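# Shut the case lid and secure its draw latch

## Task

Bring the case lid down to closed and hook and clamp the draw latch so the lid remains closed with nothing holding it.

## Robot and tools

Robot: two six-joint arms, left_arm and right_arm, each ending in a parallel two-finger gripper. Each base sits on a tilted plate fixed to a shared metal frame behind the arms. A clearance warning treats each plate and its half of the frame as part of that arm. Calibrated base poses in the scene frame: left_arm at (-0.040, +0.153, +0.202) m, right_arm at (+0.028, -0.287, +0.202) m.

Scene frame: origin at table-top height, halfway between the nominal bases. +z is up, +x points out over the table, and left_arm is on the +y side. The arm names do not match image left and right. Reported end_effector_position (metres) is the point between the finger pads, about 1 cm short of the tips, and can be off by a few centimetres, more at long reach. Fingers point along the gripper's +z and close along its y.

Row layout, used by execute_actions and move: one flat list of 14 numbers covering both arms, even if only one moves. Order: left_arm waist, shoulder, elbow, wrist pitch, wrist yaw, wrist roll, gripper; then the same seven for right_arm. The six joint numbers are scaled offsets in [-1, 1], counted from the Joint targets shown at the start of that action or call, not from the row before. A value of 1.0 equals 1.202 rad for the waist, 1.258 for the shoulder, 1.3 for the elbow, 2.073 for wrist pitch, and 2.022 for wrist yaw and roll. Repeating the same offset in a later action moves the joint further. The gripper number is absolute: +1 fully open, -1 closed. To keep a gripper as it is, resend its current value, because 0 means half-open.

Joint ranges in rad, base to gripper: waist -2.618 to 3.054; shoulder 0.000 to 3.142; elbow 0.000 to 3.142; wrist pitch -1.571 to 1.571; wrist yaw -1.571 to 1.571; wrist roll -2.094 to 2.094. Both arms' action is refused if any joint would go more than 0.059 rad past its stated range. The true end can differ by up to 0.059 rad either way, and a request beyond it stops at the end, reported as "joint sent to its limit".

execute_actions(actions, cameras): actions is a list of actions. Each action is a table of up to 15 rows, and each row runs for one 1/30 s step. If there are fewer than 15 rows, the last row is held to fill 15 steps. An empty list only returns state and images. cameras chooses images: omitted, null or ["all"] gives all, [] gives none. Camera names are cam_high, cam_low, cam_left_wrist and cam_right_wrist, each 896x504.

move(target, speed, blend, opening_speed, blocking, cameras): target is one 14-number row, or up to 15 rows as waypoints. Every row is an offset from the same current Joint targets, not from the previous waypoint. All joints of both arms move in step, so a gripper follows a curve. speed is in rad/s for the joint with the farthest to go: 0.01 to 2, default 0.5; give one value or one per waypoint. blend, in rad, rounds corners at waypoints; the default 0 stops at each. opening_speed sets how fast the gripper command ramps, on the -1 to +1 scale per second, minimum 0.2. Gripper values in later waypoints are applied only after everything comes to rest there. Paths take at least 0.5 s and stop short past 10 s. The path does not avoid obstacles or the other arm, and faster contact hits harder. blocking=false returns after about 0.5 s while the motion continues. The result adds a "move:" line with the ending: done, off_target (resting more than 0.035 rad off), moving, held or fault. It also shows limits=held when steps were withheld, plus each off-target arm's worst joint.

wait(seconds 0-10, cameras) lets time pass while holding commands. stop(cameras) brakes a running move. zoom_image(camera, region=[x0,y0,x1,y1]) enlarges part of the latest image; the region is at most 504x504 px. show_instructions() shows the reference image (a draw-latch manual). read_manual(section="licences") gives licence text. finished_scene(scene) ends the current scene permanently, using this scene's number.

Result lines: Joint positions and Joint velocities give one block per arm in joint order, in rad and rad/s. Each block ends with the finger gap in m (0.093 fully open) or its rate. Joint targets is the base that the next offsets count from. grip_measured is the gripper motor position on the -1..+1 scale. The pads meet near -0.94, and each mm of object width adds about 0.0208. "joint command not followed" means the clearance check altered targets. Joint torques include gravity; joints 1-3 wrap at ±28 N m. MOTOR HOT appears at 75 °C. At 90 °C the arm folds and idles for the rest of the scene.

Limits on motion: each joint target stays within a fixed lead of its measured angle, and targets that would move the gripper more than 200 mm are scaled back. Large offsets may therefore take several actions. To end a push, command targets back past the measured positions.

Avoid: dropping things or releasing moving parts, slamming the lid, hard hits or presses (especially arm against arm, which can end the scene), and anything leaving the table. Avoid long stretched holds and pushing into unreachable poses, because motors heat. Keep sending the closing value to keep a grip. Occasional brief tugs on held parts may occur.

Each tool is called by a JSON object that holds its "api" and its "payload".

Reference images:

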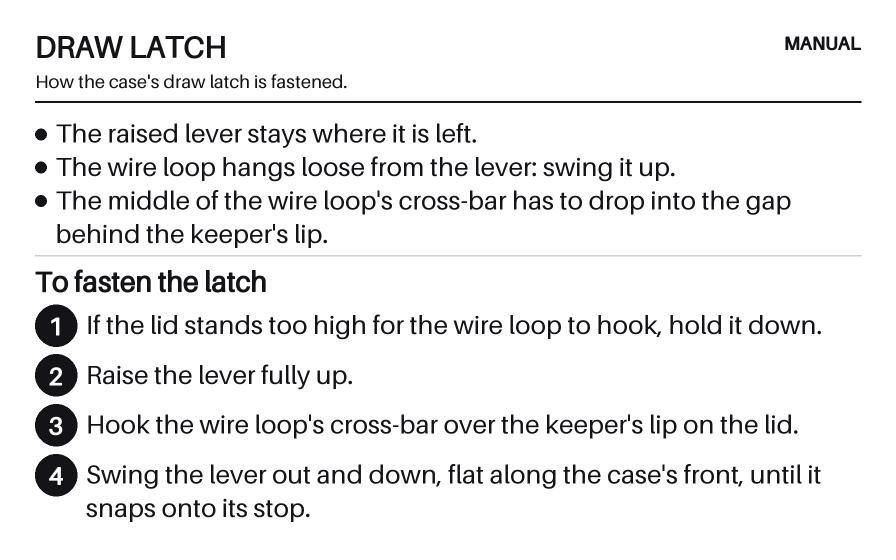

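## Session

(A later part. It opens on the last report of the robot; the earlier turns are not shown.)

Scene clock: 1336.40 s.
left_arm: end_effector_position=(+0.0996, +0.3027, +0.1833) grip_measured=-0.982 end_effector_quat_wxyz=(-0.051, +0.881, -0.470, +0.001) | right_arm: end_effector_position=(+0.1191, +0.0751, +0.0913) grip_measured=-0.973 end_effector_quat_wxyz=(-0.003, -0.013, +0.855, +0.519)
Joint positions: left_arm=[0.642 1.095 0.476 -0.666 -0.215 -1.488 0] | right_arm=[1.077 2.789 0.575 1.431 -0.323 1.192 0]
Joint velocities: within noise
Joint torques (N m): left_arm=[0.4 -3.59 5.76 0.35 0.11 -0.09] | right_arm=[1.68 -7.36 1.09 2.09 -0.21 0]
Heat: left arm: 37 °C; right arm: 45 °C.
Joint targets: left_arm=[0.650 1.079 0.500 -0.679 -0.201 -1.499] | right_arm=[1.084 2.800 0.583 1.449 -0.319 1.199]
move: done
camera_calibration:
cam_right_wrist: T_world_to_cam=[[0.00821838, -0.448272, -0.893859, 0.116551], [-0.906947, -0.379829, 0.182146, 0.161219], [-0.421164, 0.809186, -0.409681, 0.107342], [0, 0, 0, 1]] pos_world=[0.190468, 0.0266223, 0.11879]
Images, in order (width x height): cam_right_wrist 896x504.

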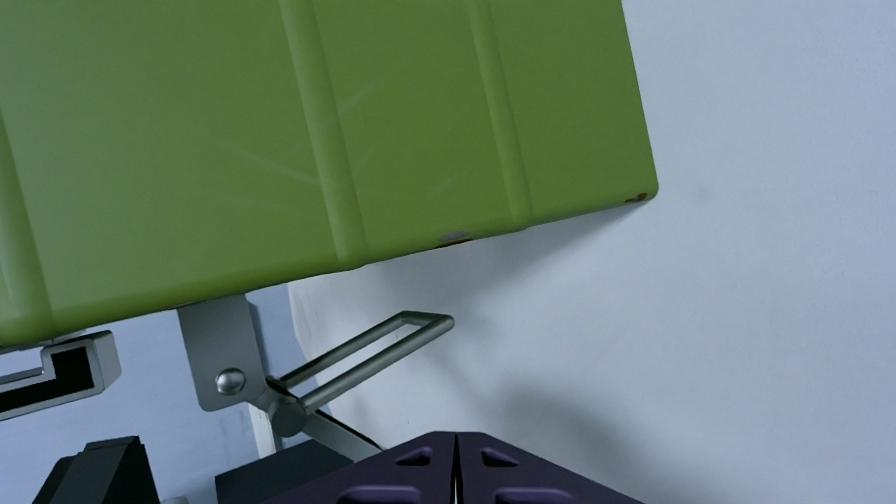

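{"api": "execute_actions", "payload": {"actions": []}}

Scene clock: 1376.07 s.
left_arm: end_effector_position=(+0.0996, +0.3027, +0.1833) grip_measured=-0.982 end_effector_quat_wxyz=(-0.051, +0.881, -0.470, +0.001) | right_arm: end_effector_position=(+0.1192, +0.0751, +0.0914) grip_measured=-0.973 end_effector_quat_wxyz=(-0.003, -0.013, +0.855, +0.519)
Joint positions: left_arm=[0.642 1.095 0.476 -0.666 -0.215 -1.488 0] | right_arm=[1.077 2.789 0.575 1.432 -0.323 1.192 0]
Joint velocities: within noise
Joint torques (N m): left_arm=[0.36 -3.59 5.74 0.35 0.1 -0.09] | right_arm=[1.72 -7.46 1.06 2.09 -0.23 0.03]
Heat: left arm: 37 °C; right arm: 43 °C.
Joint targets: left_arm=[0.650 1.079 0.500 -0.679 -0.201 -1.499] | right_arm=[1.084 2.800 0.583 1.449 -0.319 1.199]
Tool commands: left_gripper/opening=-1.0 right_gripper/opening=-1.0
camera_calibration:
cam_left_wrist: T_world_to_cam=[[0.817223, 0.567168, 0.102303, -0.271976], [0.488746, -0.776103, 0.398486, 0.153278], [0.305406, -0.275652, -0.911451, 0.304815], [0, 0, 0, 1]] pos_world=[0.0542588, 0.357238, 0.244569]
cam_right_wrist: T_world_to_cam=[[0.00845089, -0.447663, -0.894162, 0.116671], [-0.907051, -0.379844, 0.181597, 0.161342], [-0.420936, 0.809516, -0.409263, 0.107275], [0, 0, 0, 1]] pos_world=[0.190516, 0.0266732, 0.118928]

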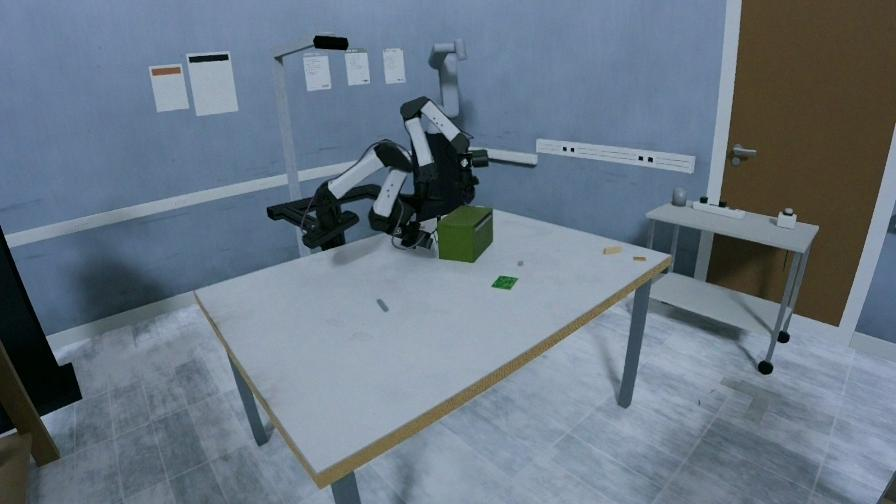

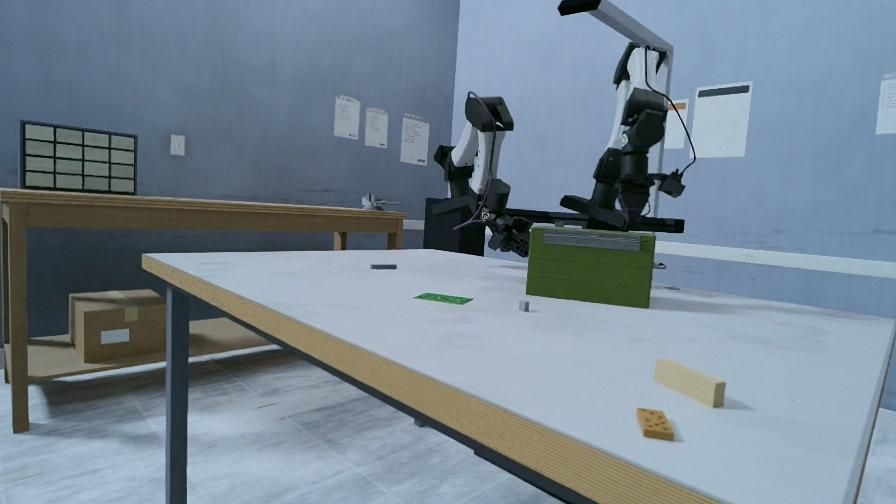

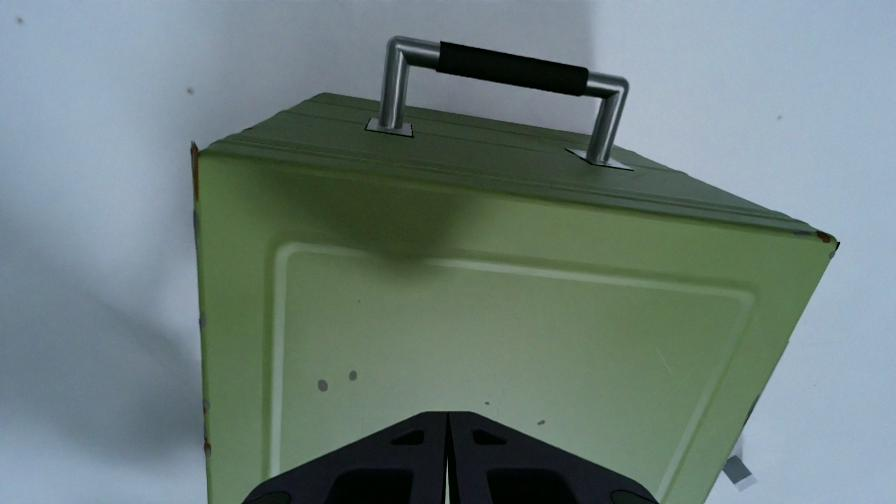

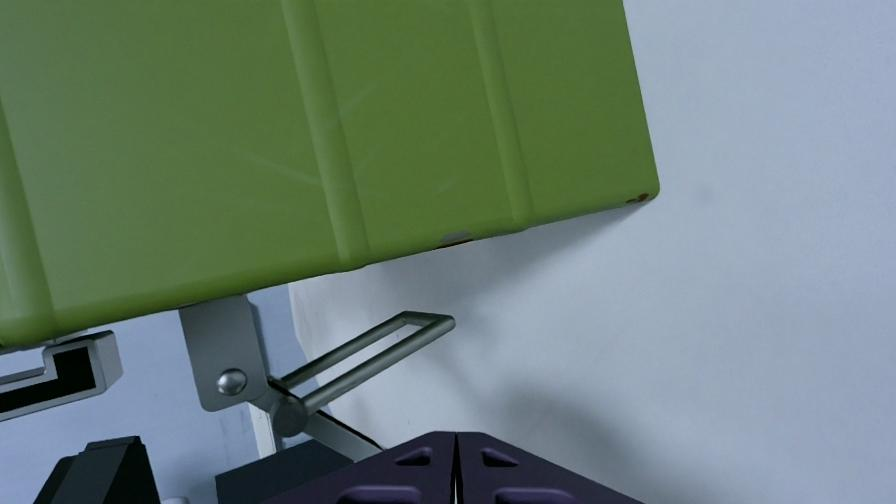

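{"api": "move", "payload": {"target": [0,0,0,0,0,0,-1,0.1179,0.0199,0.1162,-0.0521,0.05,0.0524,-1], "speed": 0.2, "cameras": ["cam_right_wrist"]}}

Scene clock: 1427.17 s.
left_arm: end_effector_position=(+0.0996, +0.3027, +0.1833) grip_measured=-0.982 end_effector_quat_wxyz=(-0.051, +0.881, -0.470, +0.001) | right_arm: end_effector_position=(+0.1042, +0.1135, +0.0850) grip_measured=-0.973 end_effector_quat_wxyz=(+0.003, -0.003, +0.859, +0.512)
Joint positions: left_arm=[0.642 1.095 0.476 -0.666 -0.215 -1.488 0] | right_arm=[1.208 2.816 0.705 1.345 -0.204 1.295 0]
Joint velocities: within noise
Joint torques (N m): left_arm=[0.39 -3.58 5.76 0.35 0.11 -0.08] | right_arm=[2.4 -8.32 3.59 1.94 -0.33 0.07]
Heat: left arm: 38 °C; right arm: 42 °C.
Joint targets: left_arm=[0.650 1.079 0.500 -0.679 -0.201 -1.498] | right_arm=[1.226 2.825 0.734 1.341 -0.218 1.305]
move: done
camera_calibration:
cam_right_wrist: T_world_to_cam=[[-0.00175342, -0.461814, -0.886975, 0.130253], [-0.915897, -0.3553, 0.186802, 0.161182], [-0.40141, 0.812705, -0.422351, 0.0659702], [0, 0, 0, 1]] pos_world=[0.174335, 0.0638062, 0.113285]
Images, in order (width x height): cam_right_wrist 896x504.

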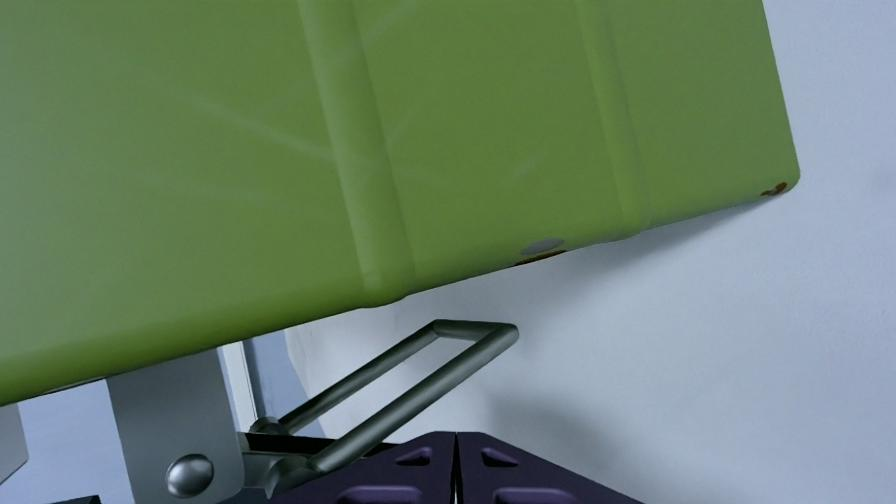

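{"api": "zoom_image", "payload": {"camera": "cam_right_wrist", "region": [200, 300, 560, 504]}}

Scaled by 1.400 from the camera's 896x504 image, which has a finer 1280x720 frame.

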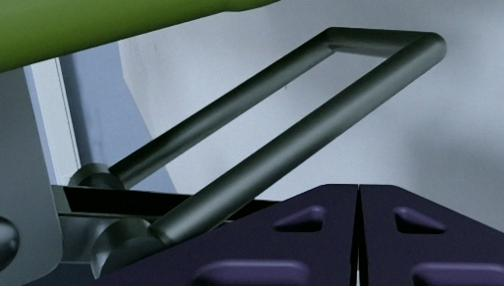

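{"api": "move", "payload": {"target": [[0,0,0,0,0,0,-1,0.0452,-0.0207,-0.0235,-0.001,0.0148,0.0138,-1],[0,0,0,0,0,0,-1,0.0785,-0.0453,-0.0569,0.0072,0.0292,0.0282,-1]], "speed": 0.15, "blend": 0.02, "cameras": ["cam_right_wrist"]}}

Scene clock: 1485.60 s.
left_arm: end_effector_position=(+0.0996, +0.3027, +0.1833) grip_measured=-0.982 end_effector_quat_wxyz=(-0.051, +0.881, -0.470, +0.001) | right_arm: end_effector_position=(+0.0715, +0.1083, +0.0854) grip_measured=-0.973 end_effector_quat_wxyz=(-0.007, -0.017, +0.867, +0.498)
Joint positions: left_arm=[0.642 1.095 0.476 -0.666 -0.215 -1.488 0] | right_arm=[1.316 2.802 0.665 1.345 -0.149 1.353 0]
Joint velocities: within noise
Joint torques (N m): left_arm=[0.36 -3.58 5.75 0.35 0.11 -0.1] | right_arm=[1.14 -12.1 0.5 2.08 -0.27 0.03]
Heat: left arm: 38 °C; right arm: 42 °C.
Joint targets: left_arm=[0.650 1.079 0.500 -0.679 -0.201 -1.498] | right_arm=[1.320 2.768 0.660 1.356 -0.159 1.362]
move: done
camera_calibration:
cam_right_wrist: T_world_to_cam=[[0.011141, -0.489822, -0.871751, 0.128943], [-0.902912, -0.37955, 0.201723, 0.129698], [-0.429681, 0.784867, -0.446495, 0.0643697], [0, 0, 0, 1]] pos_world=[0.143328, 0.0618641, 0.114984]
Images, in order (width x height): cam_right_wrist 896x504.

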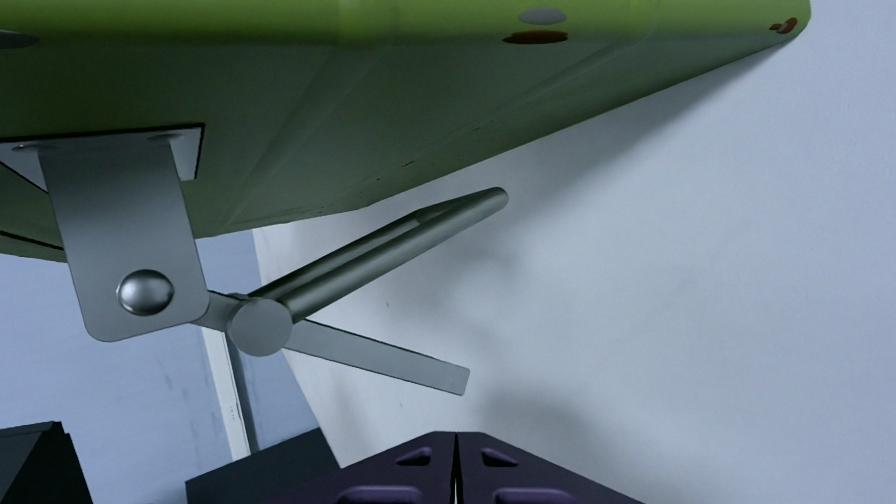

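{"api": "move", "payload": {"target": [[0,0,0,0,0,0,-1,-0.1348,0.0254,-0.1108,0.0912,-0.0534,-0.0554,-1],[0,0,0,0,0,0,-1,-0.104,0.0938,-0.0431,0.0941,0.0336,0.0045,-1]], "speed": 0.25, "blend": 0.02, "cameras": ["cam_right_wrist"]}}

Scene clock: 1664.17 s.
left_arm: end_effector_position=(+0.0996, +0.3027, +0.1833) grip_measured=-0.982 end_effector_quat_wxyz=(-0.051, +0.881, -0.470, +0.001) | right_arm: end_effector_position=(+0.1170, +0.0795, +0.0788) grip_measured=-0.973 end_effector_quat_wxyz=(+0.033, +0.059, +0.858, +0.510)
Joint positions: left_arm=[0.642 1.095 0.476 -0.666 -0.215 -1.488 0] | right_arm=[1.188 2.874 0.597 1.533 -0.105 1.362 0]
Joint velocities: within noise
Joint torques (N m): left_arm=[0.38 -3.59 5.78 0.36 0.11 -0.09] | right_arm=[1.48 -7.54 0.77 2.16 -0.08 0.04]
Heat: left arm: 39 °C; right arm: 50 °C.
Joint targets: left_arm=[0.650 1.079 0.500 -0.679 -0.201 -1.498] | right_arm=[1.196 2.886 0.604 1.551 -0.091 1.371]
move: done
camera_calibration:
cam_right_wrist: T_world_to_cam=[[-0.0763567, -0.458378, -0.885471, 0.117444], [-0.953615, -0.225776, 0.199109, 0.155144], [-0.291185, 0.859602, -0.419876, 0.0792989], [0, 0, 0, 1]] pos_world=[0.180005, 0.0206958, 0.106398]
Images, in order (width x height): cam_right_wrist 896x504.

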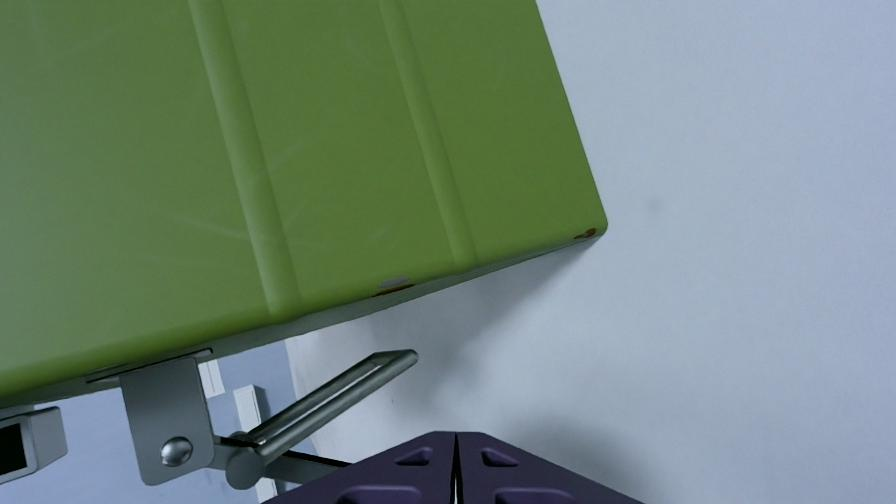

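{"api": "move", "payload": {"target": [0,0,0,0,0,0,-1,0.1181,-0.0087,0.1254,-0.0762,0.0495,0.044,-1], "speed": 0.2, "cameras": ["cam_right_wrist"]}}

Scene clock: 1676.07 s.
left_arm: end_effector_position=(+0.0996, +0.3027, +0.1833) grip_measured=-0.982 end_effector_quat_wxyz=(-0.051, +0.881, -0.470, +0.001) | right_arm: end_effector_position=(+0.1053, +0.1198, +0.0769) grip_measured=-0.973 end_effector_quat_wxyz=(+0.054, +0.073, +0.857, +0.507)
Joint positions: left_arm=[0.642 1.095 0.476 -0.666 -0.215 -1.488 0] | right_arm=[1.318 2.874 0.737 1.402 0.042 1.452 0]
Joint velocities: within noise
Joint torques (N m): left_arm=[0.38 -3.6 5.74 0.35 0.11 -0.09] | right_arm=[2.48 -9.32 3.73 1.86 -0.41 0.01]
Heat: left arm: 39 °C; right arm: 49 °C.
Joint targets: left_arm=[0.650 1.079 0.500 -0.679 -0.201 -1.498] | right_arm=[1.338 2.875 0.767 1.393 0.009 1.460]
move: done
camera_calibration:
cam_right_wrist: T_world_to_cam=[[-0.0785669, -0.459394, -0.884751, 0.133645], [-0.96719, -0.17996, 0.179329, 0.150925], [-0.241602, 0.869811, -0.430182, 0.0348024], [0, 0, 0, 1]] pos_world=[0.164882, 0.0582845, 0.106148]
Images, in order (width x height): cam_right_wrist 896x504.

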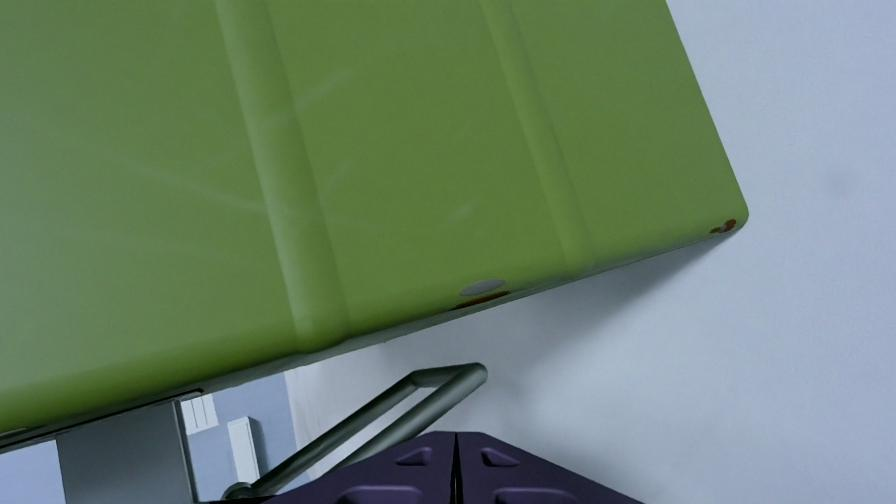

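{"api": "move", "payload": {"target": [0,0,0,0,0,0,-1,0.0418,-0.0064,0.0069,-0.0097,0.0218,0.0148,-1], "speed": 0.15, "cameras": ["cam_right_wrist"]}}

Scene clock: 1694.57 s.
left_arm: end_effector_position=(+0.0996, +0.3027, +0.1833) grip_measured=-0.982 end_effector_quat_wxyz=(-0.051, +0.881, -0.470, +0.001) | right_arm: end_effector_position=(+0.0979, +0.1236, +0.0767) grip_measured=-0.973 end_effector_quat_wxyz=(+0.065, +0.079, +0.858, +0.504)
Joint positions: left_arm=[0.642 1.095 0.476 -0.666 -0.215 -1.488 0] | right_arm=[1.366 2.874 0.75 1.384 0.103 1.484 0]
Joint velocities: within noise
Joint torques (N m): left_arm=[0.39 -3.59 5.75 0.36 0.11 -0.09] | right_arm=[2.52 -9.98 3.43 1.85 -0.61 -0.03]
Heat: left arm: 39 °C; right arm: 48 °C.
Joint targets: left_arm=[0.650 1.079 0.500 -0.679 -0.201 -1.498] | right_arm=[1.388 2.867 0.776 1.373 0.053 1.490]
move: off_target (right_arm); right_arm: the wrist yaw is farthest, 0.050 rad from its target
camera_calibration:
cam_right_wrist: T_world_to_cam=[[-0.0780039, -0.4646, -0.882078, 0.135023], [-0.972809, -0.158067, 0.169283, 0.143104], [-0.218077, 0.871299, -0.439637, 0.0278711], [0, 0, 0, 1]] pos_world=[0.155824, 0.0610679, 0.107129]
Images, in order (width x height): cam_right_wrist 896x504.

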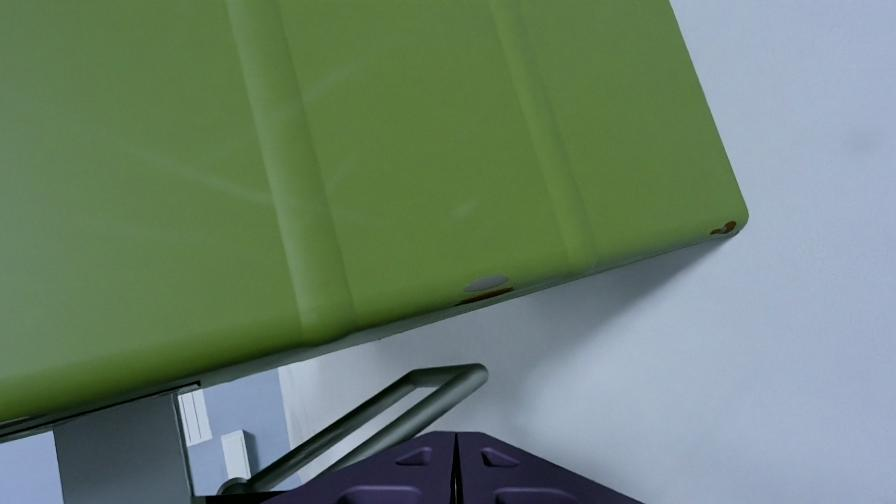

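{"api": "move", "payload": {"target": [0,0,0,0,0,0,-1,0.0366,-0.039,-0.0515,0.0116,0.0119,0.005,-1], "speed": 0.15, "cameras": ["cam_right_wrist"]}}

{"api": "zoom_image", "payload": {"camera": "cam_right_wrist", "region": [0, 200, 540, 504]}}

Scene clock: 1715.33 s.
left_arm: end_effector_position=(+0.0996, +0.3027, +0.1833) grip_measured=-0.982 end_effector_quat_wxyz=(-0.051, +0.881, -0.470, +0.001) | right_arm: end_effector_position=(+0.0810, +0.1165, +0.0794) grip_measured=-0.973 end_effector_quat_wxyz=(+0.061, +0.062, +0.863, +0.498)
Joint positions: left_arm=[0.642 1.095 0.476 -0.666 -0.215 -1.488 0] | right_arm=[1.415 2.853 0.709 1.385 0.115 1.492 0]
Joint velocities: within noise
Joint torques (N m): left_arm=[0.38 -3.56 5.78 0.35 0.11 -0.09] | right_arm=[2.13 -12.46 1.2 2.05 -0.39 0.01]
Heat: left arm: 40 °C; right arm: 49 °C.
Joint targets: left_arm=[0.650 1.079 0.500 -0.679 -0.201 -1.498] | right_arm=[1.432 2.818 0.709 1.397 0.077 1.500]
move: off_target (right_arm); right_arm: the wrist yaw is farthest, 0.038 rad from its target
camera_calibration:
cam_right_wrist: T_world_to_cam=[[-0.0541999, -0.481395, -0.874827, 0.132254], [-0.968382, -0.188319, 0.163623, 0.128702], [-0.243514, 0.856034, -0.455967, 0.0367731], [0, 0, 0, 1]] pos_world=[0.140755, 0.0564244, 0.111408]
Images, in order (width x height): cam_right_wrist 896x504.

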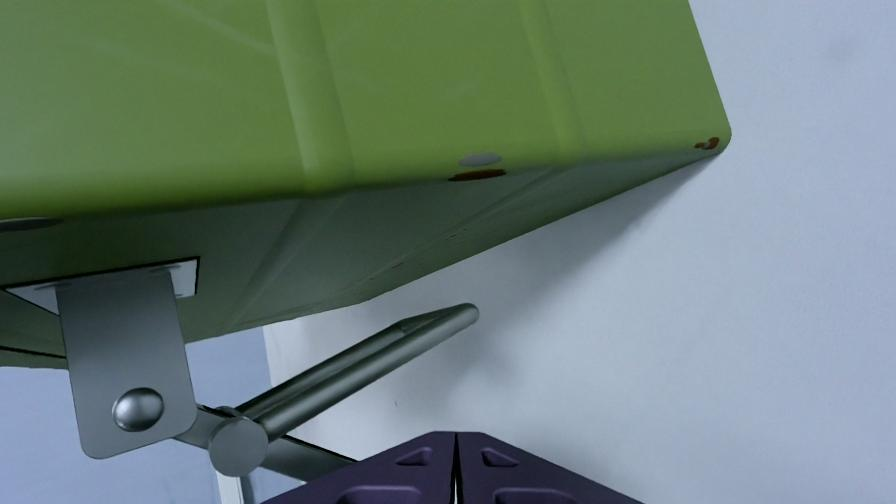

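Region (0, 200, 540, 504) is 540x304 pixels. A region can be at most 504 by 504 pixels.

{"api": "move", "payload": {"target": [0,0,0,0,0,0,-1,0.0291,-0.05,-0.0411,-0.0051,0.0128,0.0074,-1], "speed": 0.15, "cameras": ["cam_right_wrist"]}}

Scene clock: 1725.63 s.
left_arm: end_effector_position=(+0.0996, +0.3027, +0.1833) grip_measured=-0.982 end_effector_quat_wxyz=(-0.051, +0.881, -0.470, +0.001) | right_arm: end_effector_position=(+0.0685, +0.1109, +0.0936) grip_measured=-0.973 end_effector_quat_wxyz=(+0.054, +0.051, +0.863, +0.500)
Joint positions: left_arm=[0.642 1.095 0.476 -0.666 -0.215 -1.488 0] | right_arm=[1.452 2.794 0.655 1.38 0.119 1.506 0]
Joint velocities: within noise
Joint torques (N m): left_arm=[0.42 -3.59 5.75 0.35 0.11 -0.09] | right_arm=[1.74 -12.7 1.11 2.04 -0.22 0.08]
Heat: left arm: 40 °C; right arm: 48 °C.
Joint targets: left_arm=[0.650 1.079 0.500 -0.679 -0.201 -1.499] | right_arm=[1.467 2.755 0.655 1.387 0.103 1.516]
move: off_target (right_arm); right_arm: the shoulder is farthest, 0.039 rad from its target
camera_calibration:
cam_right_wrist: T_world_to_cam=[[-0.0426022, -0.479997, -0.876235, 0.140447], [-0.962912, -0.214153, 0.164129, 0.115687], [-0.26643, 0.85073, -0.453071, 0.0467908], [0, 0, 0, 1]] pos_world=[0.129847, 0.0523825, 0.125277]
Images, in order (width x height): cam_right_wrist 896x504.

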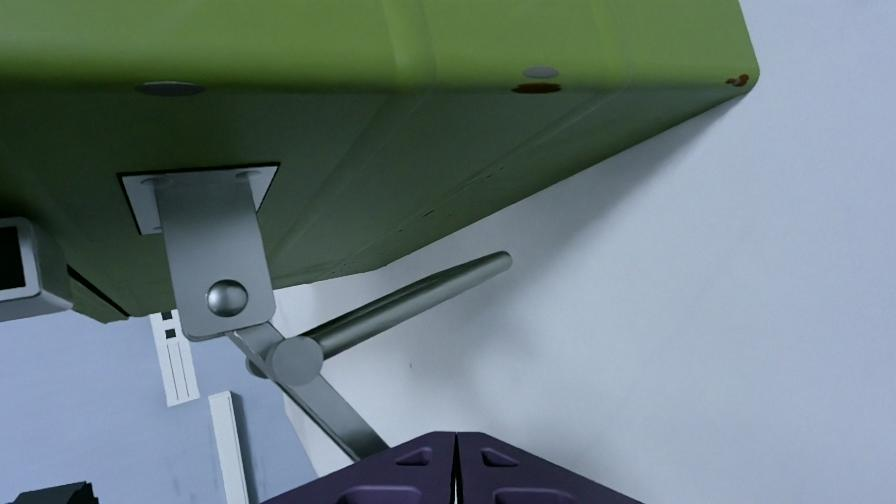

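{"api": "move", "payload": {"target": [[0,0,0,0,0,0,-1,0.0208,-0.0835,-0.0296,-0.0217,0.0079,0.002,-1],[0,0,0,0,0,0,-1,0.0233,-0.155,-0.0492,-0.0535,0.0092,0.002,-1]], "speed": 0.15, "blend": 0.03, "cameras": ["cam_right_wrist"]}}

Scene clock: 1740.90 s.
left_arm: end_effector_position=(+0.0996, +0.3027, +0.1833) grip_measured=-0.982 end_effector_quat_wxyz=(-0.051, +0.881, -0.470, +0.001) | right_arm: end_effector_position=(+0.0619, +0.1077, +0.1129) grip_measured=-0.973 end_effector_quat_wxyz=(+0.053, +0.042, +0.867, +0.494)
Joint positions: left_arm=[0.642 1.095 0.476 -0.666 -0.215 -1.488 0] | right_arm=[1.478 2.685 0.607 1.302 0.128 1.509 0]
Joint velocities: within noise
Joint torques (N m): left_arm=[0.39 -3.58 5.78 0.36 0.11 -0.09] | right_arm=[0.55 -8.69 1.54 2.03 -0.08 -0.1]
Heat: left arm: 40 °C; right arm: 51 °C.
Joint targets: left_arm=[0.650 1.079 0.500 -0.679 -0.201 -1.499] | right_arm=[1.478 2.687 0.608 1.305 0.128 1.509]
move: held (right_arm; a check stopped the path); path passed 0 of 2 targets; limits=held; right_arm: the shoulder is farthest, 0.125 rad from its target
joint command not followed: on one or more control steps a check withheld the commanded joint targets of the right arm, and it was not sent them on those steps.
cause: the commanded joint targets, or the way to them, would bring a part of the robot too close to another arm (this arm's fingers and the left arm's base or mounting).
camera_calibration:
cam_right_wrist: T_world_to_cam=[[-0.0279644, -0.494332, -0.868824, 0.155382], [-0.960504, -0.22744, 0.160321, 0.10712], [-0.276857, 0.838992, -0.468447, 0.0601838], [0, 0, 0, 1]] pos_world=[0.123896, 0.0506797, 0.146019]
Images, in order (width x height): cam_right_wrist 896x504.

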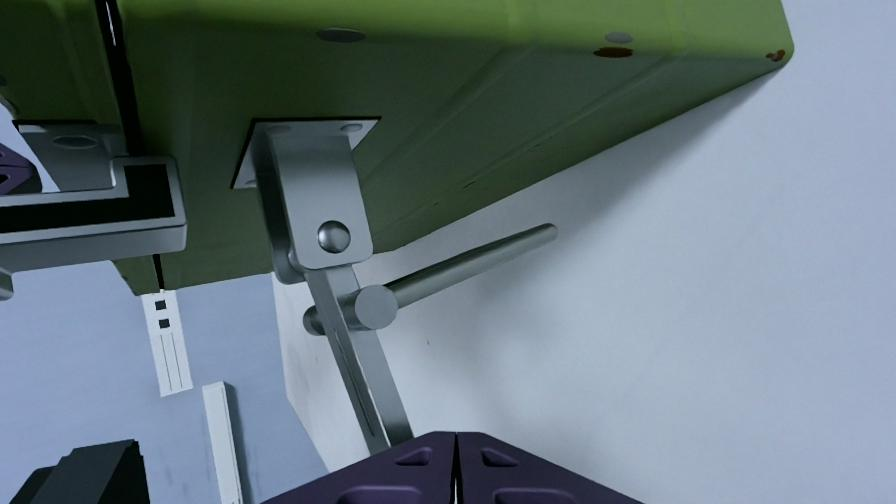

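{"api": "move", "payload": {"target": [[0,0,0,0,0,0,-1,-0.0441,0.0469,0.0308,0.0309,-0.0252,-0.0045,-1],[0,0,0,0,0,0,-1,-0.0291,-0.0374,0.0065,0.0063,-0.0209,-0.002,-1]], "speed": 0.15, "cameras": ["cam_right_wrist"]}}

Scene clock: 1775.97 s.
left_arm: end_effector_position=(+0.0996, +0.3027, +0.1833) grip_measured=-0.982 end_effector_quat_wxyz=(-0.051, +0.881, -0.470, +0.001) | right_arm: end_effector_position=(+0.0747, +0.1128, +0.1181) grip_measured=-0.973 end_effector_quat_wxyz=(+0.048, +0.057, +0.861, +0.504)
Joint positions: left_arm=[0.642 1.095 0.476 -0.666 -0.215 -1.488 0] | right_arm=[1.432 2.679 0.618 1.309 0.099 1.509 0]
Joint velocities: within noise
Joint torques (N m): left_arm=[0.36 -3.58 5.75 0.35 0.11 -0.09] | right_arm=[1.43 -12.44 1.55 2.05 -0.17 -0.11]
Heat: left arm: 40 °C; right arm: 46 °C.
Joint targets: left_arm=[0.650 1.079 0.500 -0.679 -0.201 -1.499] | right_arm=[1.443 2.639 0.617 1.319 0.085 1.505]
move: off_target (right_arm); right_arm: the shoulder is farthest, 0.039 rad from its target
camera_calibration:
cam_right_wrist: T_world_to_cam=[[-0.058829, -0.471244, -0.880039, 0.16376], [-0.961046, -0.21175, 0.177632, 0.115948], [-0.270056, 0.856207, -0.44043, 0.0561093], [0, 0, 0, 1]] pos_world=[0.136218, 0.0536817, 0.148231]
Images, in order (width x height): cam_right_wrist 896x504.

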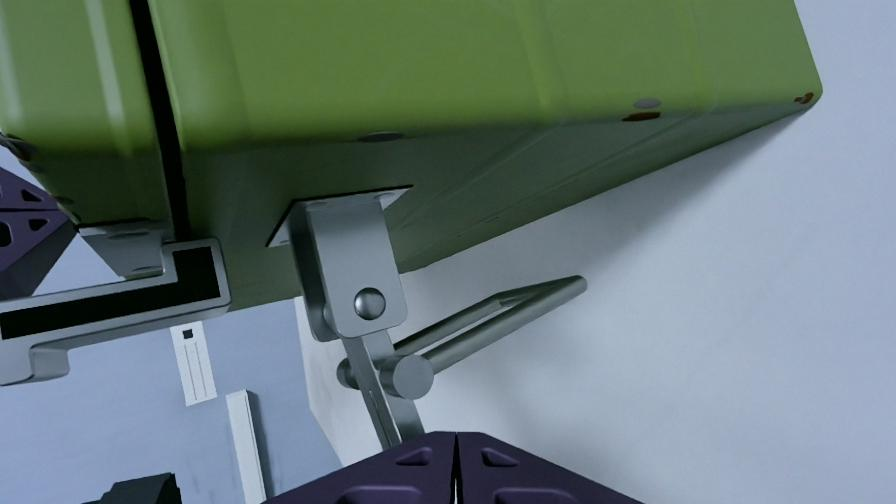

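{"api": "move", "payload": {"target": [[0,0,0,0,0,0,-1,-0.0025,-0.0588,-0.01,-0.0232,-0.0005,0,-1],[0,0,0,0,0,0,-1,-0.0175,-0.101,-0.0108,-0.048,-0.0069,-0.002,-1]], "speed": 0.15, "blend": 0.02, "cameras": ["cam_right_wrist"]}}

Scene clock: 1784.40 s.
left_arm: end_effector_position=(+0.0996, +0.3027, +0.1833) grip_measured=-0.982 end_effector_quat_wxyz=(-0.051, +0.881, -0.470, +0.001) | right_arm: end_effector_position=(+0.0772, +0.1216, +0.1536) grip_measured=-0.973 end_effector_quat_wxyz=(+0.044, +0.056, +0.851, +0.520)
Joint positions: left_arm=[0.642 1.095 0.476 -0.666 -0.215 -1.488 0] | right_arm=[1.43 2.541 0.6 1.227 0.086 1.509 0]
Joint velocities: within noise
Joint torques (N m): left_arm=[0.36 -3.58 5.76 0.34 0.1 -0.08] | right_arm=[-0.14 -11.41 2.43 1.92 -0.25 -0.17]
Heat: left arm: 40 °C; right arm: 47 °C.
Joint targets: left_arm=[0.650 1.079 0.500 -0.679 -0.201 -1.499] | right_arm=[1.422 2.512 0.603 1.219 0.072 1.501]
move: done
camera_calibration:
cam_right_wrist: T_world_to_cam=[[-0.0589925, -0.437463, -0.897299, 0.197838], [-0.959299, -0.223822, 0.17219, 0.11607], [-0.276162, 0.870936, -0.406454, 0.0583789], [0, 0, 0, 1]] pos_world=[0.139139, 0.0616816, 0.181262]
Images, in order (width x height): cam_right_wrist 896x504.

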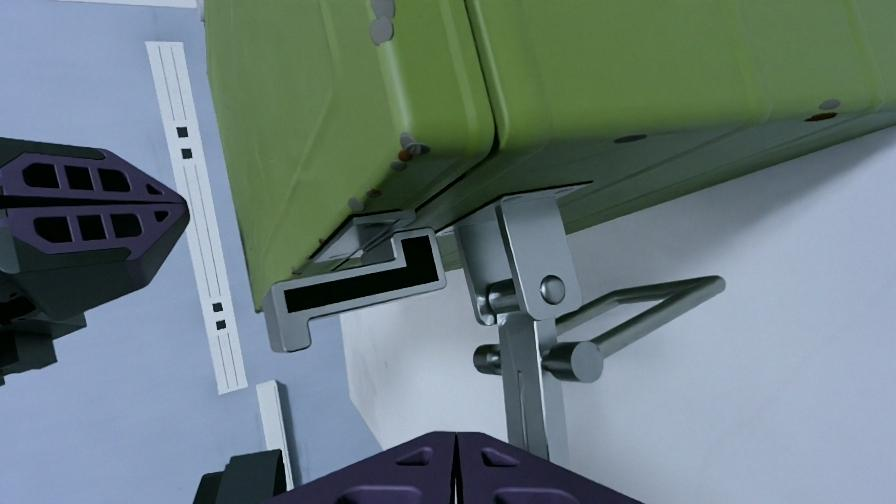

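{"api": "move", "payload": {"target": [[0,0,0,0,0,0,-1,-0.1156,-0.0143,-0.1592,0.0733,-0.048,-0.04,-1],[0,0,0,0,0,0,-1,-0.1256,0.3275,-0.0115,0.1669,-0.0524,-0.0351,-1]], "speed": 0.35, "blend": 0.03, "cameras": ["cam_right_wrist"]}}

Scene clock: 1853.33 s.
left_arm: end_effector_position=(+0.0996, +0.3027, +0.1833) grip_measured=-0.982 end_effector_quat_wxyz=(-0.051, +0.881, -0.470, +0.001) | right_arm: end_effector_position=(+0.0962, +0.0705, +0.0654) grip_measured=-0.973 end_effector_quat_wxyz=(+0.034, +0.067, +0.870, +0.488)
Joint positions: left_arm=[0.642 1.095 0.476 -0.666 -0.215 -1.488 0] | right_arm=[1.278 2.914 0.581 1.546 -0.02 1.432 0]
Joint velocities: within noise
Joint torques (N m): left_arm=[0.39 -3.58 5.71 0.35 0.11 -0.08] | right_arm=[0.18 -7.42 0.5 2.18 -0.29 -0.08]
Heat: left arm: 40 °C; right arm: 49 °C.
Joint targets: left_arm=[0.650 1.079 0.500 -0.679 -0.201 -1.499] | right_arm=[1.271 2.925 0.588 1.565 -0.034 1.430]
move: done
camera_calibration:
cam_right_wrist: T_world_to_cam=[[-0.0922311, -0.500403, -0.860866, 0.102699], [-0.954581, -0.201557, 0.219432, 0.132989], [-0.283318, 0.842004, -0.459085, 0.0784471], [0, 0, 0, 1]] pos_world=[0.158646, 0.0121429, 0.0952417]
Images, in order (width x height): cam_right_wrist 896x504.

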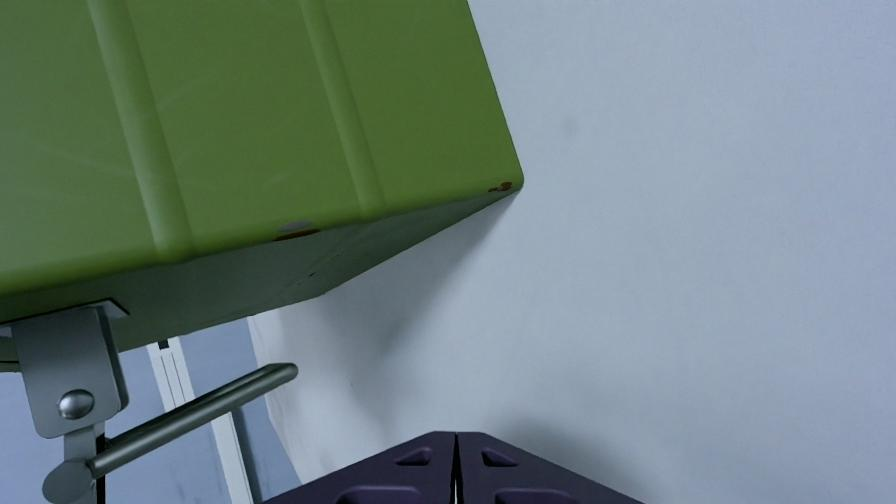

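{"api": "move", "payload": {"target": [0,0,0,0,0,0,-1,0.1323,-0.0203,0.1308,-0.068,0.0549,0.0346,-1], "speed": 0.25, "cameras": ["cam_right_wrist"]}}

Scene clock: 1859.87 s.
left_arm: end_effector_position=(+0.0996, +0.3027, +0.1833) grip_measured=-0.982 end_effector_quat_wxyz=(-0.051, +0.881, -0.470, +0.001) | right_arm: end_effector_position=(+0.0683, +0.1256, +0.0738) grip_measured=-0.973 end_effector_quat_wxyz=(+0.038, +0.043, +0.855, +0.516)
Joint positions: left_arm=[0.642 1.095 0.476 -0.666 -0.215 -1.488 0] | right_arm=[1.427 2.914 0.751 1.438 0.062 1.49 0]
Joint velocities: within noise
Joint torques (N m): left_arm=[0.38 -3.59 5.79 0.35 0.1 -0.08] | right_arm=[0.84 -10.85 1.54 1.88 0.05 -0.01]
Heat: left arm: 40 °C; right arm: 48 °C.
Joint targets: left_arm=[0.650 1.079 0.500 -0.679 -0.201 -1.499] | right_arm=[1.431 2.899 0.758 1.424 0.076 1.500]
move: done
camera_calibration:
cam_right_wrist: T_world_to_cam=[[-0.0435716, -0.448416, -0.892763, 0.127507], [-0.953376, -0.248444, 0.171318, 0.124955], [-0.298623, 0.858603, -0.416684, 0.0238281], [0, 0, 0, 1]] pos_world=[0.1318, 0.0677614, 0.102355]
Images, in order (width x height): cam_right_wrist 896x504.

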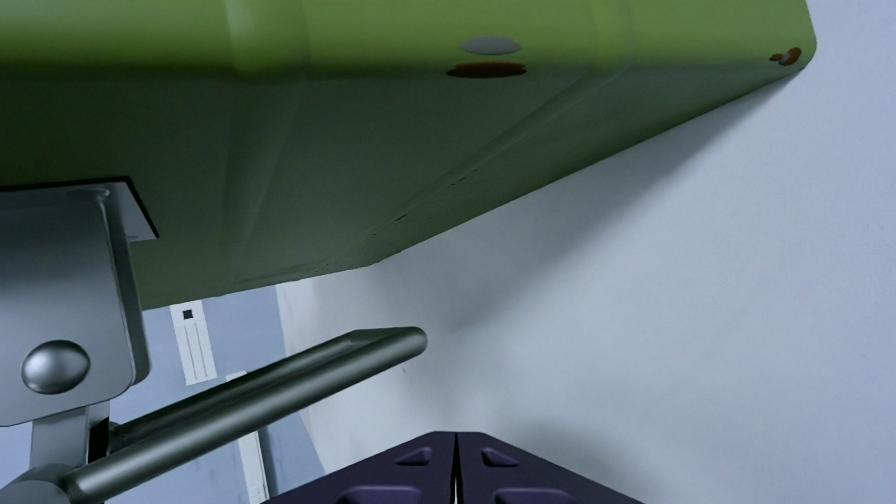

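{"api": "move", "payload": {"target": [[0,0,0,0,0,0,-1,0,-0.0946,-0.0423,-0.0203,0.002,0,-1],[0,0,0,0,0,0,-1,-0.0125,-0.1423,-0.0515,-0.0434,-0.004,0,-1]], "speed": 0.15, "blend": 0.03, "cameras": ["cam_right_wrist"]}}

Scene clock: 1868.83 s.
left_arm: end_effector_position=(+0.0996, +0.3027, +0.1833) grip_measured=-0.982 end_effector_quat_wxyz=(-0.051, +0.881, -0.470, +0.001) | right_arm: end_effector_position=(+0.0733, +0.1274, +0.1053) grip_measured=-0.973 end_effector_quat_wxyz=(+0.040, +0.047, +0.856, +0.513)
Joint positions: left_arm=[0.642 1.095 0.476 -0.666 -0.215 -1.488 0] | right_arm=[1.422 2.759 0.694 1.333 0.067 1.491 0]
Joint velocities: within noise
Joint torques (N m): left_arm=[0.39 -3.62 5.78 0.35 0.11 -0.08] | right_arm=[-0.05 -12.86 1.43 2 -0.05 0.02]
Heat: left arm: 40 °C; right arm: 48 °C.
Joint targets: left_arm=[0.650 1.079 0.500 -0.679 -0.201 -1.499] | right_arm=[1.415 2.720 0.691 1.334 0.068 1.500]
move: off_target (right_arm); right_arm: the shoulder is farthest, 0.039 rad from its target
camera_calibration:
cam_right_wrist: T_world_to_cam=[[-0.0478287, -0.455325, -0.88904, 0.157443], [-0.9551, -0.239702, 0.174147, 0.123507], [-0.292397, 0.857451, -0.423416, 0.0372952], [0, 0, 0, 1]] pos_world=[0.136397, 0.0693137, 0.134256]
Images, in order (width x height): cam_right_wrist 896x504.

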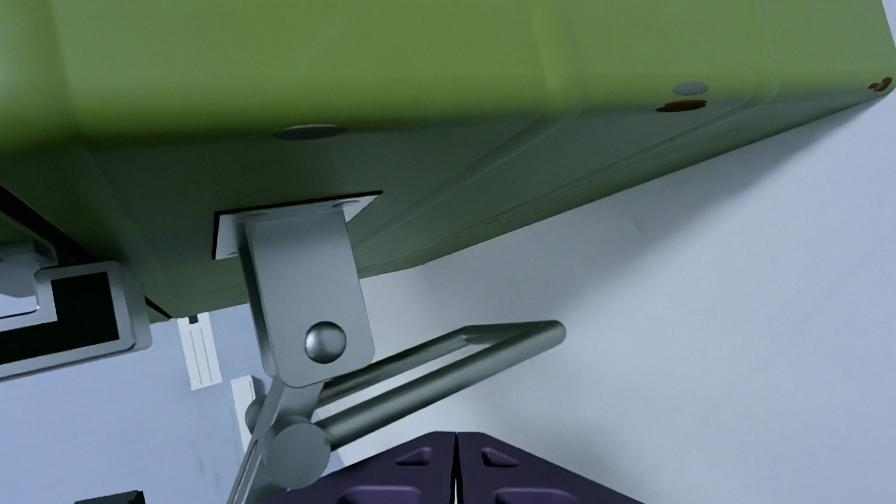

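{"api": "move", "payload": {"target": [[0,0,0,0,0,0,-1,-0.0283,-0.0382,0.0077,-0.0265,-0.0129,-0.005,-1],[0,0,0,0,0,0,-1,-0.0549,-0.0477,0.0246,-0.042,-0.0247,-0.0099,-1]], "speed": 0.15, "blend": 0.02, "cameras": ["cam_right_wrist"]}}

Scene clock: 1875.23 s.
left_arm: end_effector_position=(+0.0996, +0.3027, +0.1833) grip_measured=-0.982 end_effector_quat_wxyz=(-0.051, +0.881, -0.470, +0.001) | right_arm: end_effector_position=(+0.0871, +0.1329, +0.1172) grip_measured=-0.973 end_effector_quat_wxyz=(+0.024, +0.056, +0.857, +0.512)
Joint positions: left_arm=[0.642 1.095 0.476 -0.666 -0.215 -1.488 0] | right_arm=[1.365 2.695 0.701 1.259 0.005 1.485 0]
Joint velocities: within noise
Joint torques (N m): left_arm=[0.39 -3.58 5.75 0.35 0.11 -0.09] | right_arm=[-0.43 -12.46 3.63 1.89 0 -0.12]
Heat: left arm: 40 °C; right arm: 49 °C.
Joint targets: left_arm=[0.650 1.079 0.500 -0.679 -0.201 -1.499] | right_arm=[1.349 2.660 0.723 1.247 0.018 1.480]
move: done; blend cut to 0.0161 rad at target 1
camera_calibration:
cam_right_wrist: T_world_to_cam=[[-0.080137, -0.453631, -0.887579, 0.173617], [-0.947492, -0.241882, 0.209169, 0.131442], [-0.309575, 0.857737, -0.410428, 0.0415646], [0, 0, 0, 1]] pos_world=[0.151321, 0.0748998, 0.143664]
Images, in order (width x height): cam_right_wrist 896x504.

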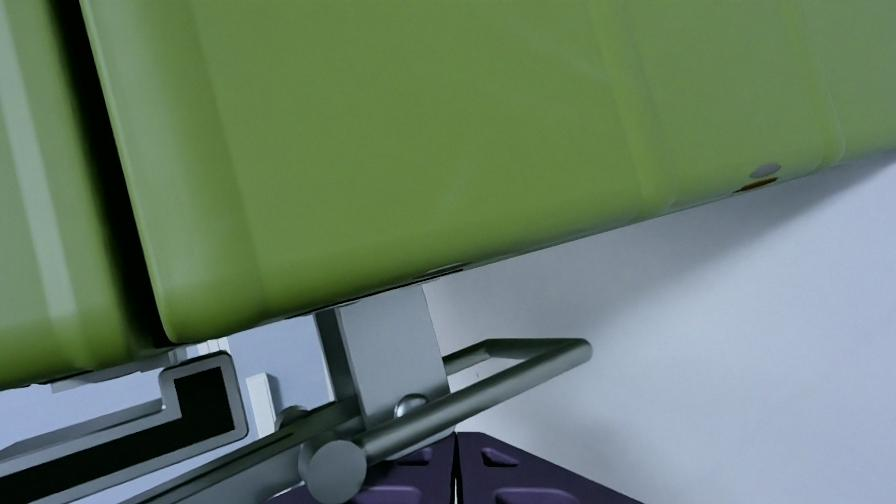

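{"api": "move", "payload": {"target": [[0,0,0,0,0,0,-1,-0.2396,0.0382,-0.1354,0.0574,-0.1751,-0.1459,-1],[0,0,0,0,0,0,-1,-0.198,0.089,-0.1608,0.1211,-0.1217,-0.8813,0]], "speed": [0.25,0.8], "cameras": ["cam_right_wrist"]}}

Scene clock: 1949.63 s.
left_arm: end_effector_position=(+0.0996, +0.3027, +0.1833) grip_measured=-0.982 end_effector_quat_wxyz=(-0.051, +0.881, -0.470, +0.001) | right_arm: end_effector_position=(+0.1220, +0.0675, +0.1007) grip_measured=-0.001 end_effector_quat_wxyz=(-0.371, +0.584, -0.626, -0.360)
Joint positions: left_arm=[0.642 1.095 0.476 -0.666 -0.215 -1.488 0] | right_arm=[1.104 2.759 0.52 1.48 -0.242 -0.293 0.045]
Joint velocities: within noise
Joint torques (N m): left_arm=[0.39 -3.59 5.74 0.35 0.11 -0.09] | right_arm=[1.63 -7.02 -0.16 2.13 -0.14 -0.11]
Heat: left arm: 41 °C; right arm: 52 °C.
Joint targets: left_arm=[0.650 1.079 0.500 -0.679 -0.201 -1.499] | right_arm=[1.111 2.772 0.514 1.498 -0.228 -0.302]
move: done
camera_calibration:
cam_right_wrist: T_world_to_cam=[[0.998214, -0.0497344, -0.0330843, -0.112771], [-0.0595177, -0.781088, -0.621578, 0.163894], [0.0050721, 0.622437, -0.782653, 0.116704], [0, 0, 0, 1]] pos_world=[0.121732, 0.0497664, 0.18948]
Images, in order (width x height): cam_right_wrist 896x504.

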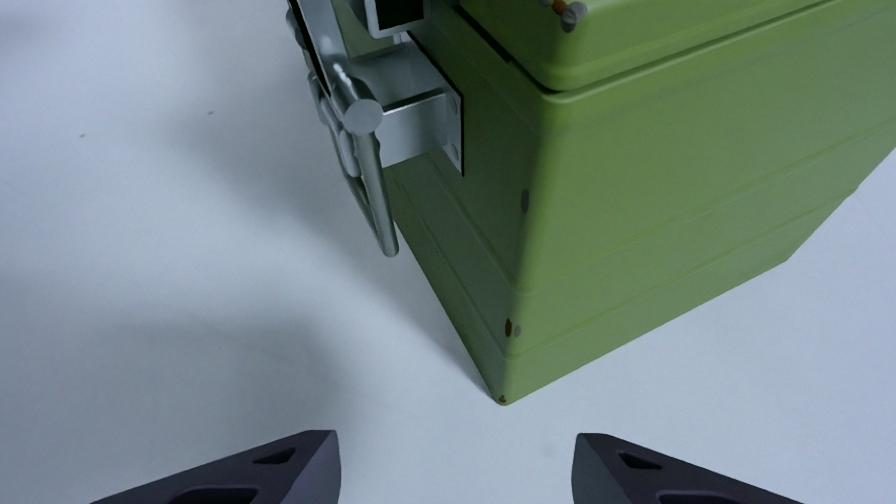

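{"api": "move", "payload": {"target": [0,0,0,0,0,0,-1,0.124,-0.0882,-0.0277,-0.0275,0.0542,0.0512,-0.316], "speed": 0.3, "cameras": ["cam_right_wrist"]}}

Scene clock: 2005.53 s.
left_arm: end_effector_position=(+0.0996, +0.3027, +0.1833) grip_measured=-0.982 end_effector_quat_wxyz=(-0.051, +0.881, -0.470, +0.001) | right_arm: end_effector_position=(+0.0920, +0.0748, +0.1176) grip_measured=-0.315 end_effector_quat_wxyz=(-0.370, +0.592, -0.621, -0.355)
Joint positions: left_arm=[0.642 1.095 0.476 -0.666 -0.215 -1.488 0] | right_arm=[1.256 2.689 0.484 1.455 -0.133 -0.208 0.03]
Joint velocities: within noise
Joint torques (N m): left_arm=[0.36 -3.6 5.76 0.35 0.1 -0.08] | right_arm=[1.03 -10.54 0.36 1.86 -0.08 0.07]
Heat: left arm: 41 °C; right arm: 44 °C.
Joint targets: left_arm=[0.650 1.079 0.500 -0.679 -0.201 -1.498] | right_arm=[1.260 2.661 0.478 1.441 -0.118 -0.198]
move: done
camera_calibration:
cam_right_wrist: T_world_to_cam=[[0.9991, -0.0378655, -0.0191055, -0.0844963], [-0.0416089, -0.787816, -0.614504, 0.176324], [0.00821691, 0.614746, -0.788683, 0.126459], [0, 0, 0, 1]] pos_world=[0.0907179, 0.0579717, 0.206474]
Images, in order (width x height): cam_right_wrist 896x504.

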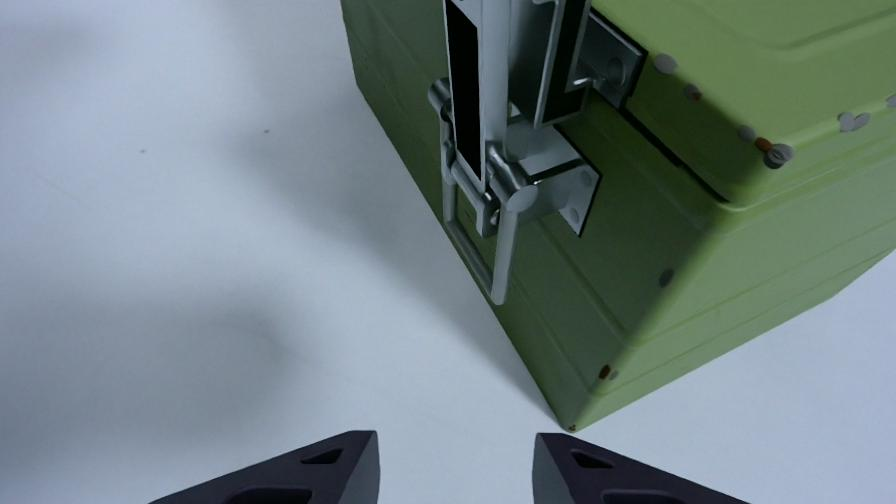

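{"api": "move", "payload": {"target": [0,0,0,0,0,0,-1,0.0141,0.0596,0.1138,-0.0342,0.0059,0.0054,-0.316], "speed": 0.2, "cameras": ["cam_right_wrist"]}}

Scene clock: 2036.97 s.
left_arm: end_effector_position=(+0.0996, +0.3027, +0.1833) grip_measured=-0.982 end_effector_quat_wxyz=(-0.051, +0.881, -0.470, +0.001) | right_arm: end_effector_position=(+0.0970, +0.1082, +0.1138) grip_measured=-0.315 end_effector_quat_wxyz=(-0.381, +0.587, -0.617, -0.360)
Joint positions: left_arm=[0.642 1.095 0.476 -0.666 -0.215 -1.488 0] | right_arm=[1.27 2.723 0.616 1.384 -0.12 -0.197 0.03]
Joint velocities: within noise
Joint torques (N m): left_arm=[0.38 -3.59 5.72 0.35 0.1 -0.09] | right_arm=[1.47 -7.79 2.19 1.9 0.01 0.04]
Heat: left arm: 41 °C; right arm: 48 °C.
Joint targets: left_arm=[0.650 1.079 0.500 -0.679 -0.201 -1.498] | right_arm=[1.278 2.736 0.626 1.370 -0.106 -0.188]
move: done
camera_calibration:
cam_right_wrist: T_world_to_cam=[[0.999002, -0.0424687, -0.0138217, -0.0884487], [-0.0415831, -0.771577, -0.634775, 0.201013], [0.0162936, 0.634716, -0.772573, 0.0981925], [0, 0, 0, 1]] pos_world=[0.0951192, 0.0890161, 0.202236]
Images, in order (width x height): cam_right_wrist 896x504.

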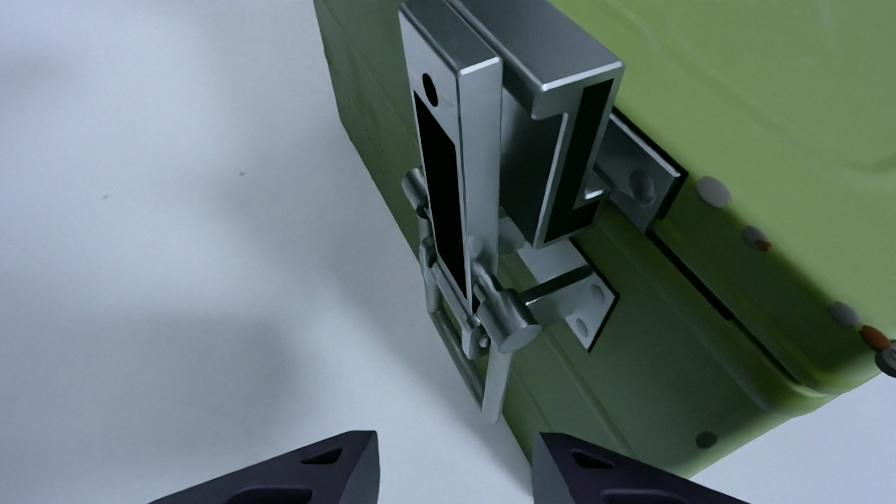

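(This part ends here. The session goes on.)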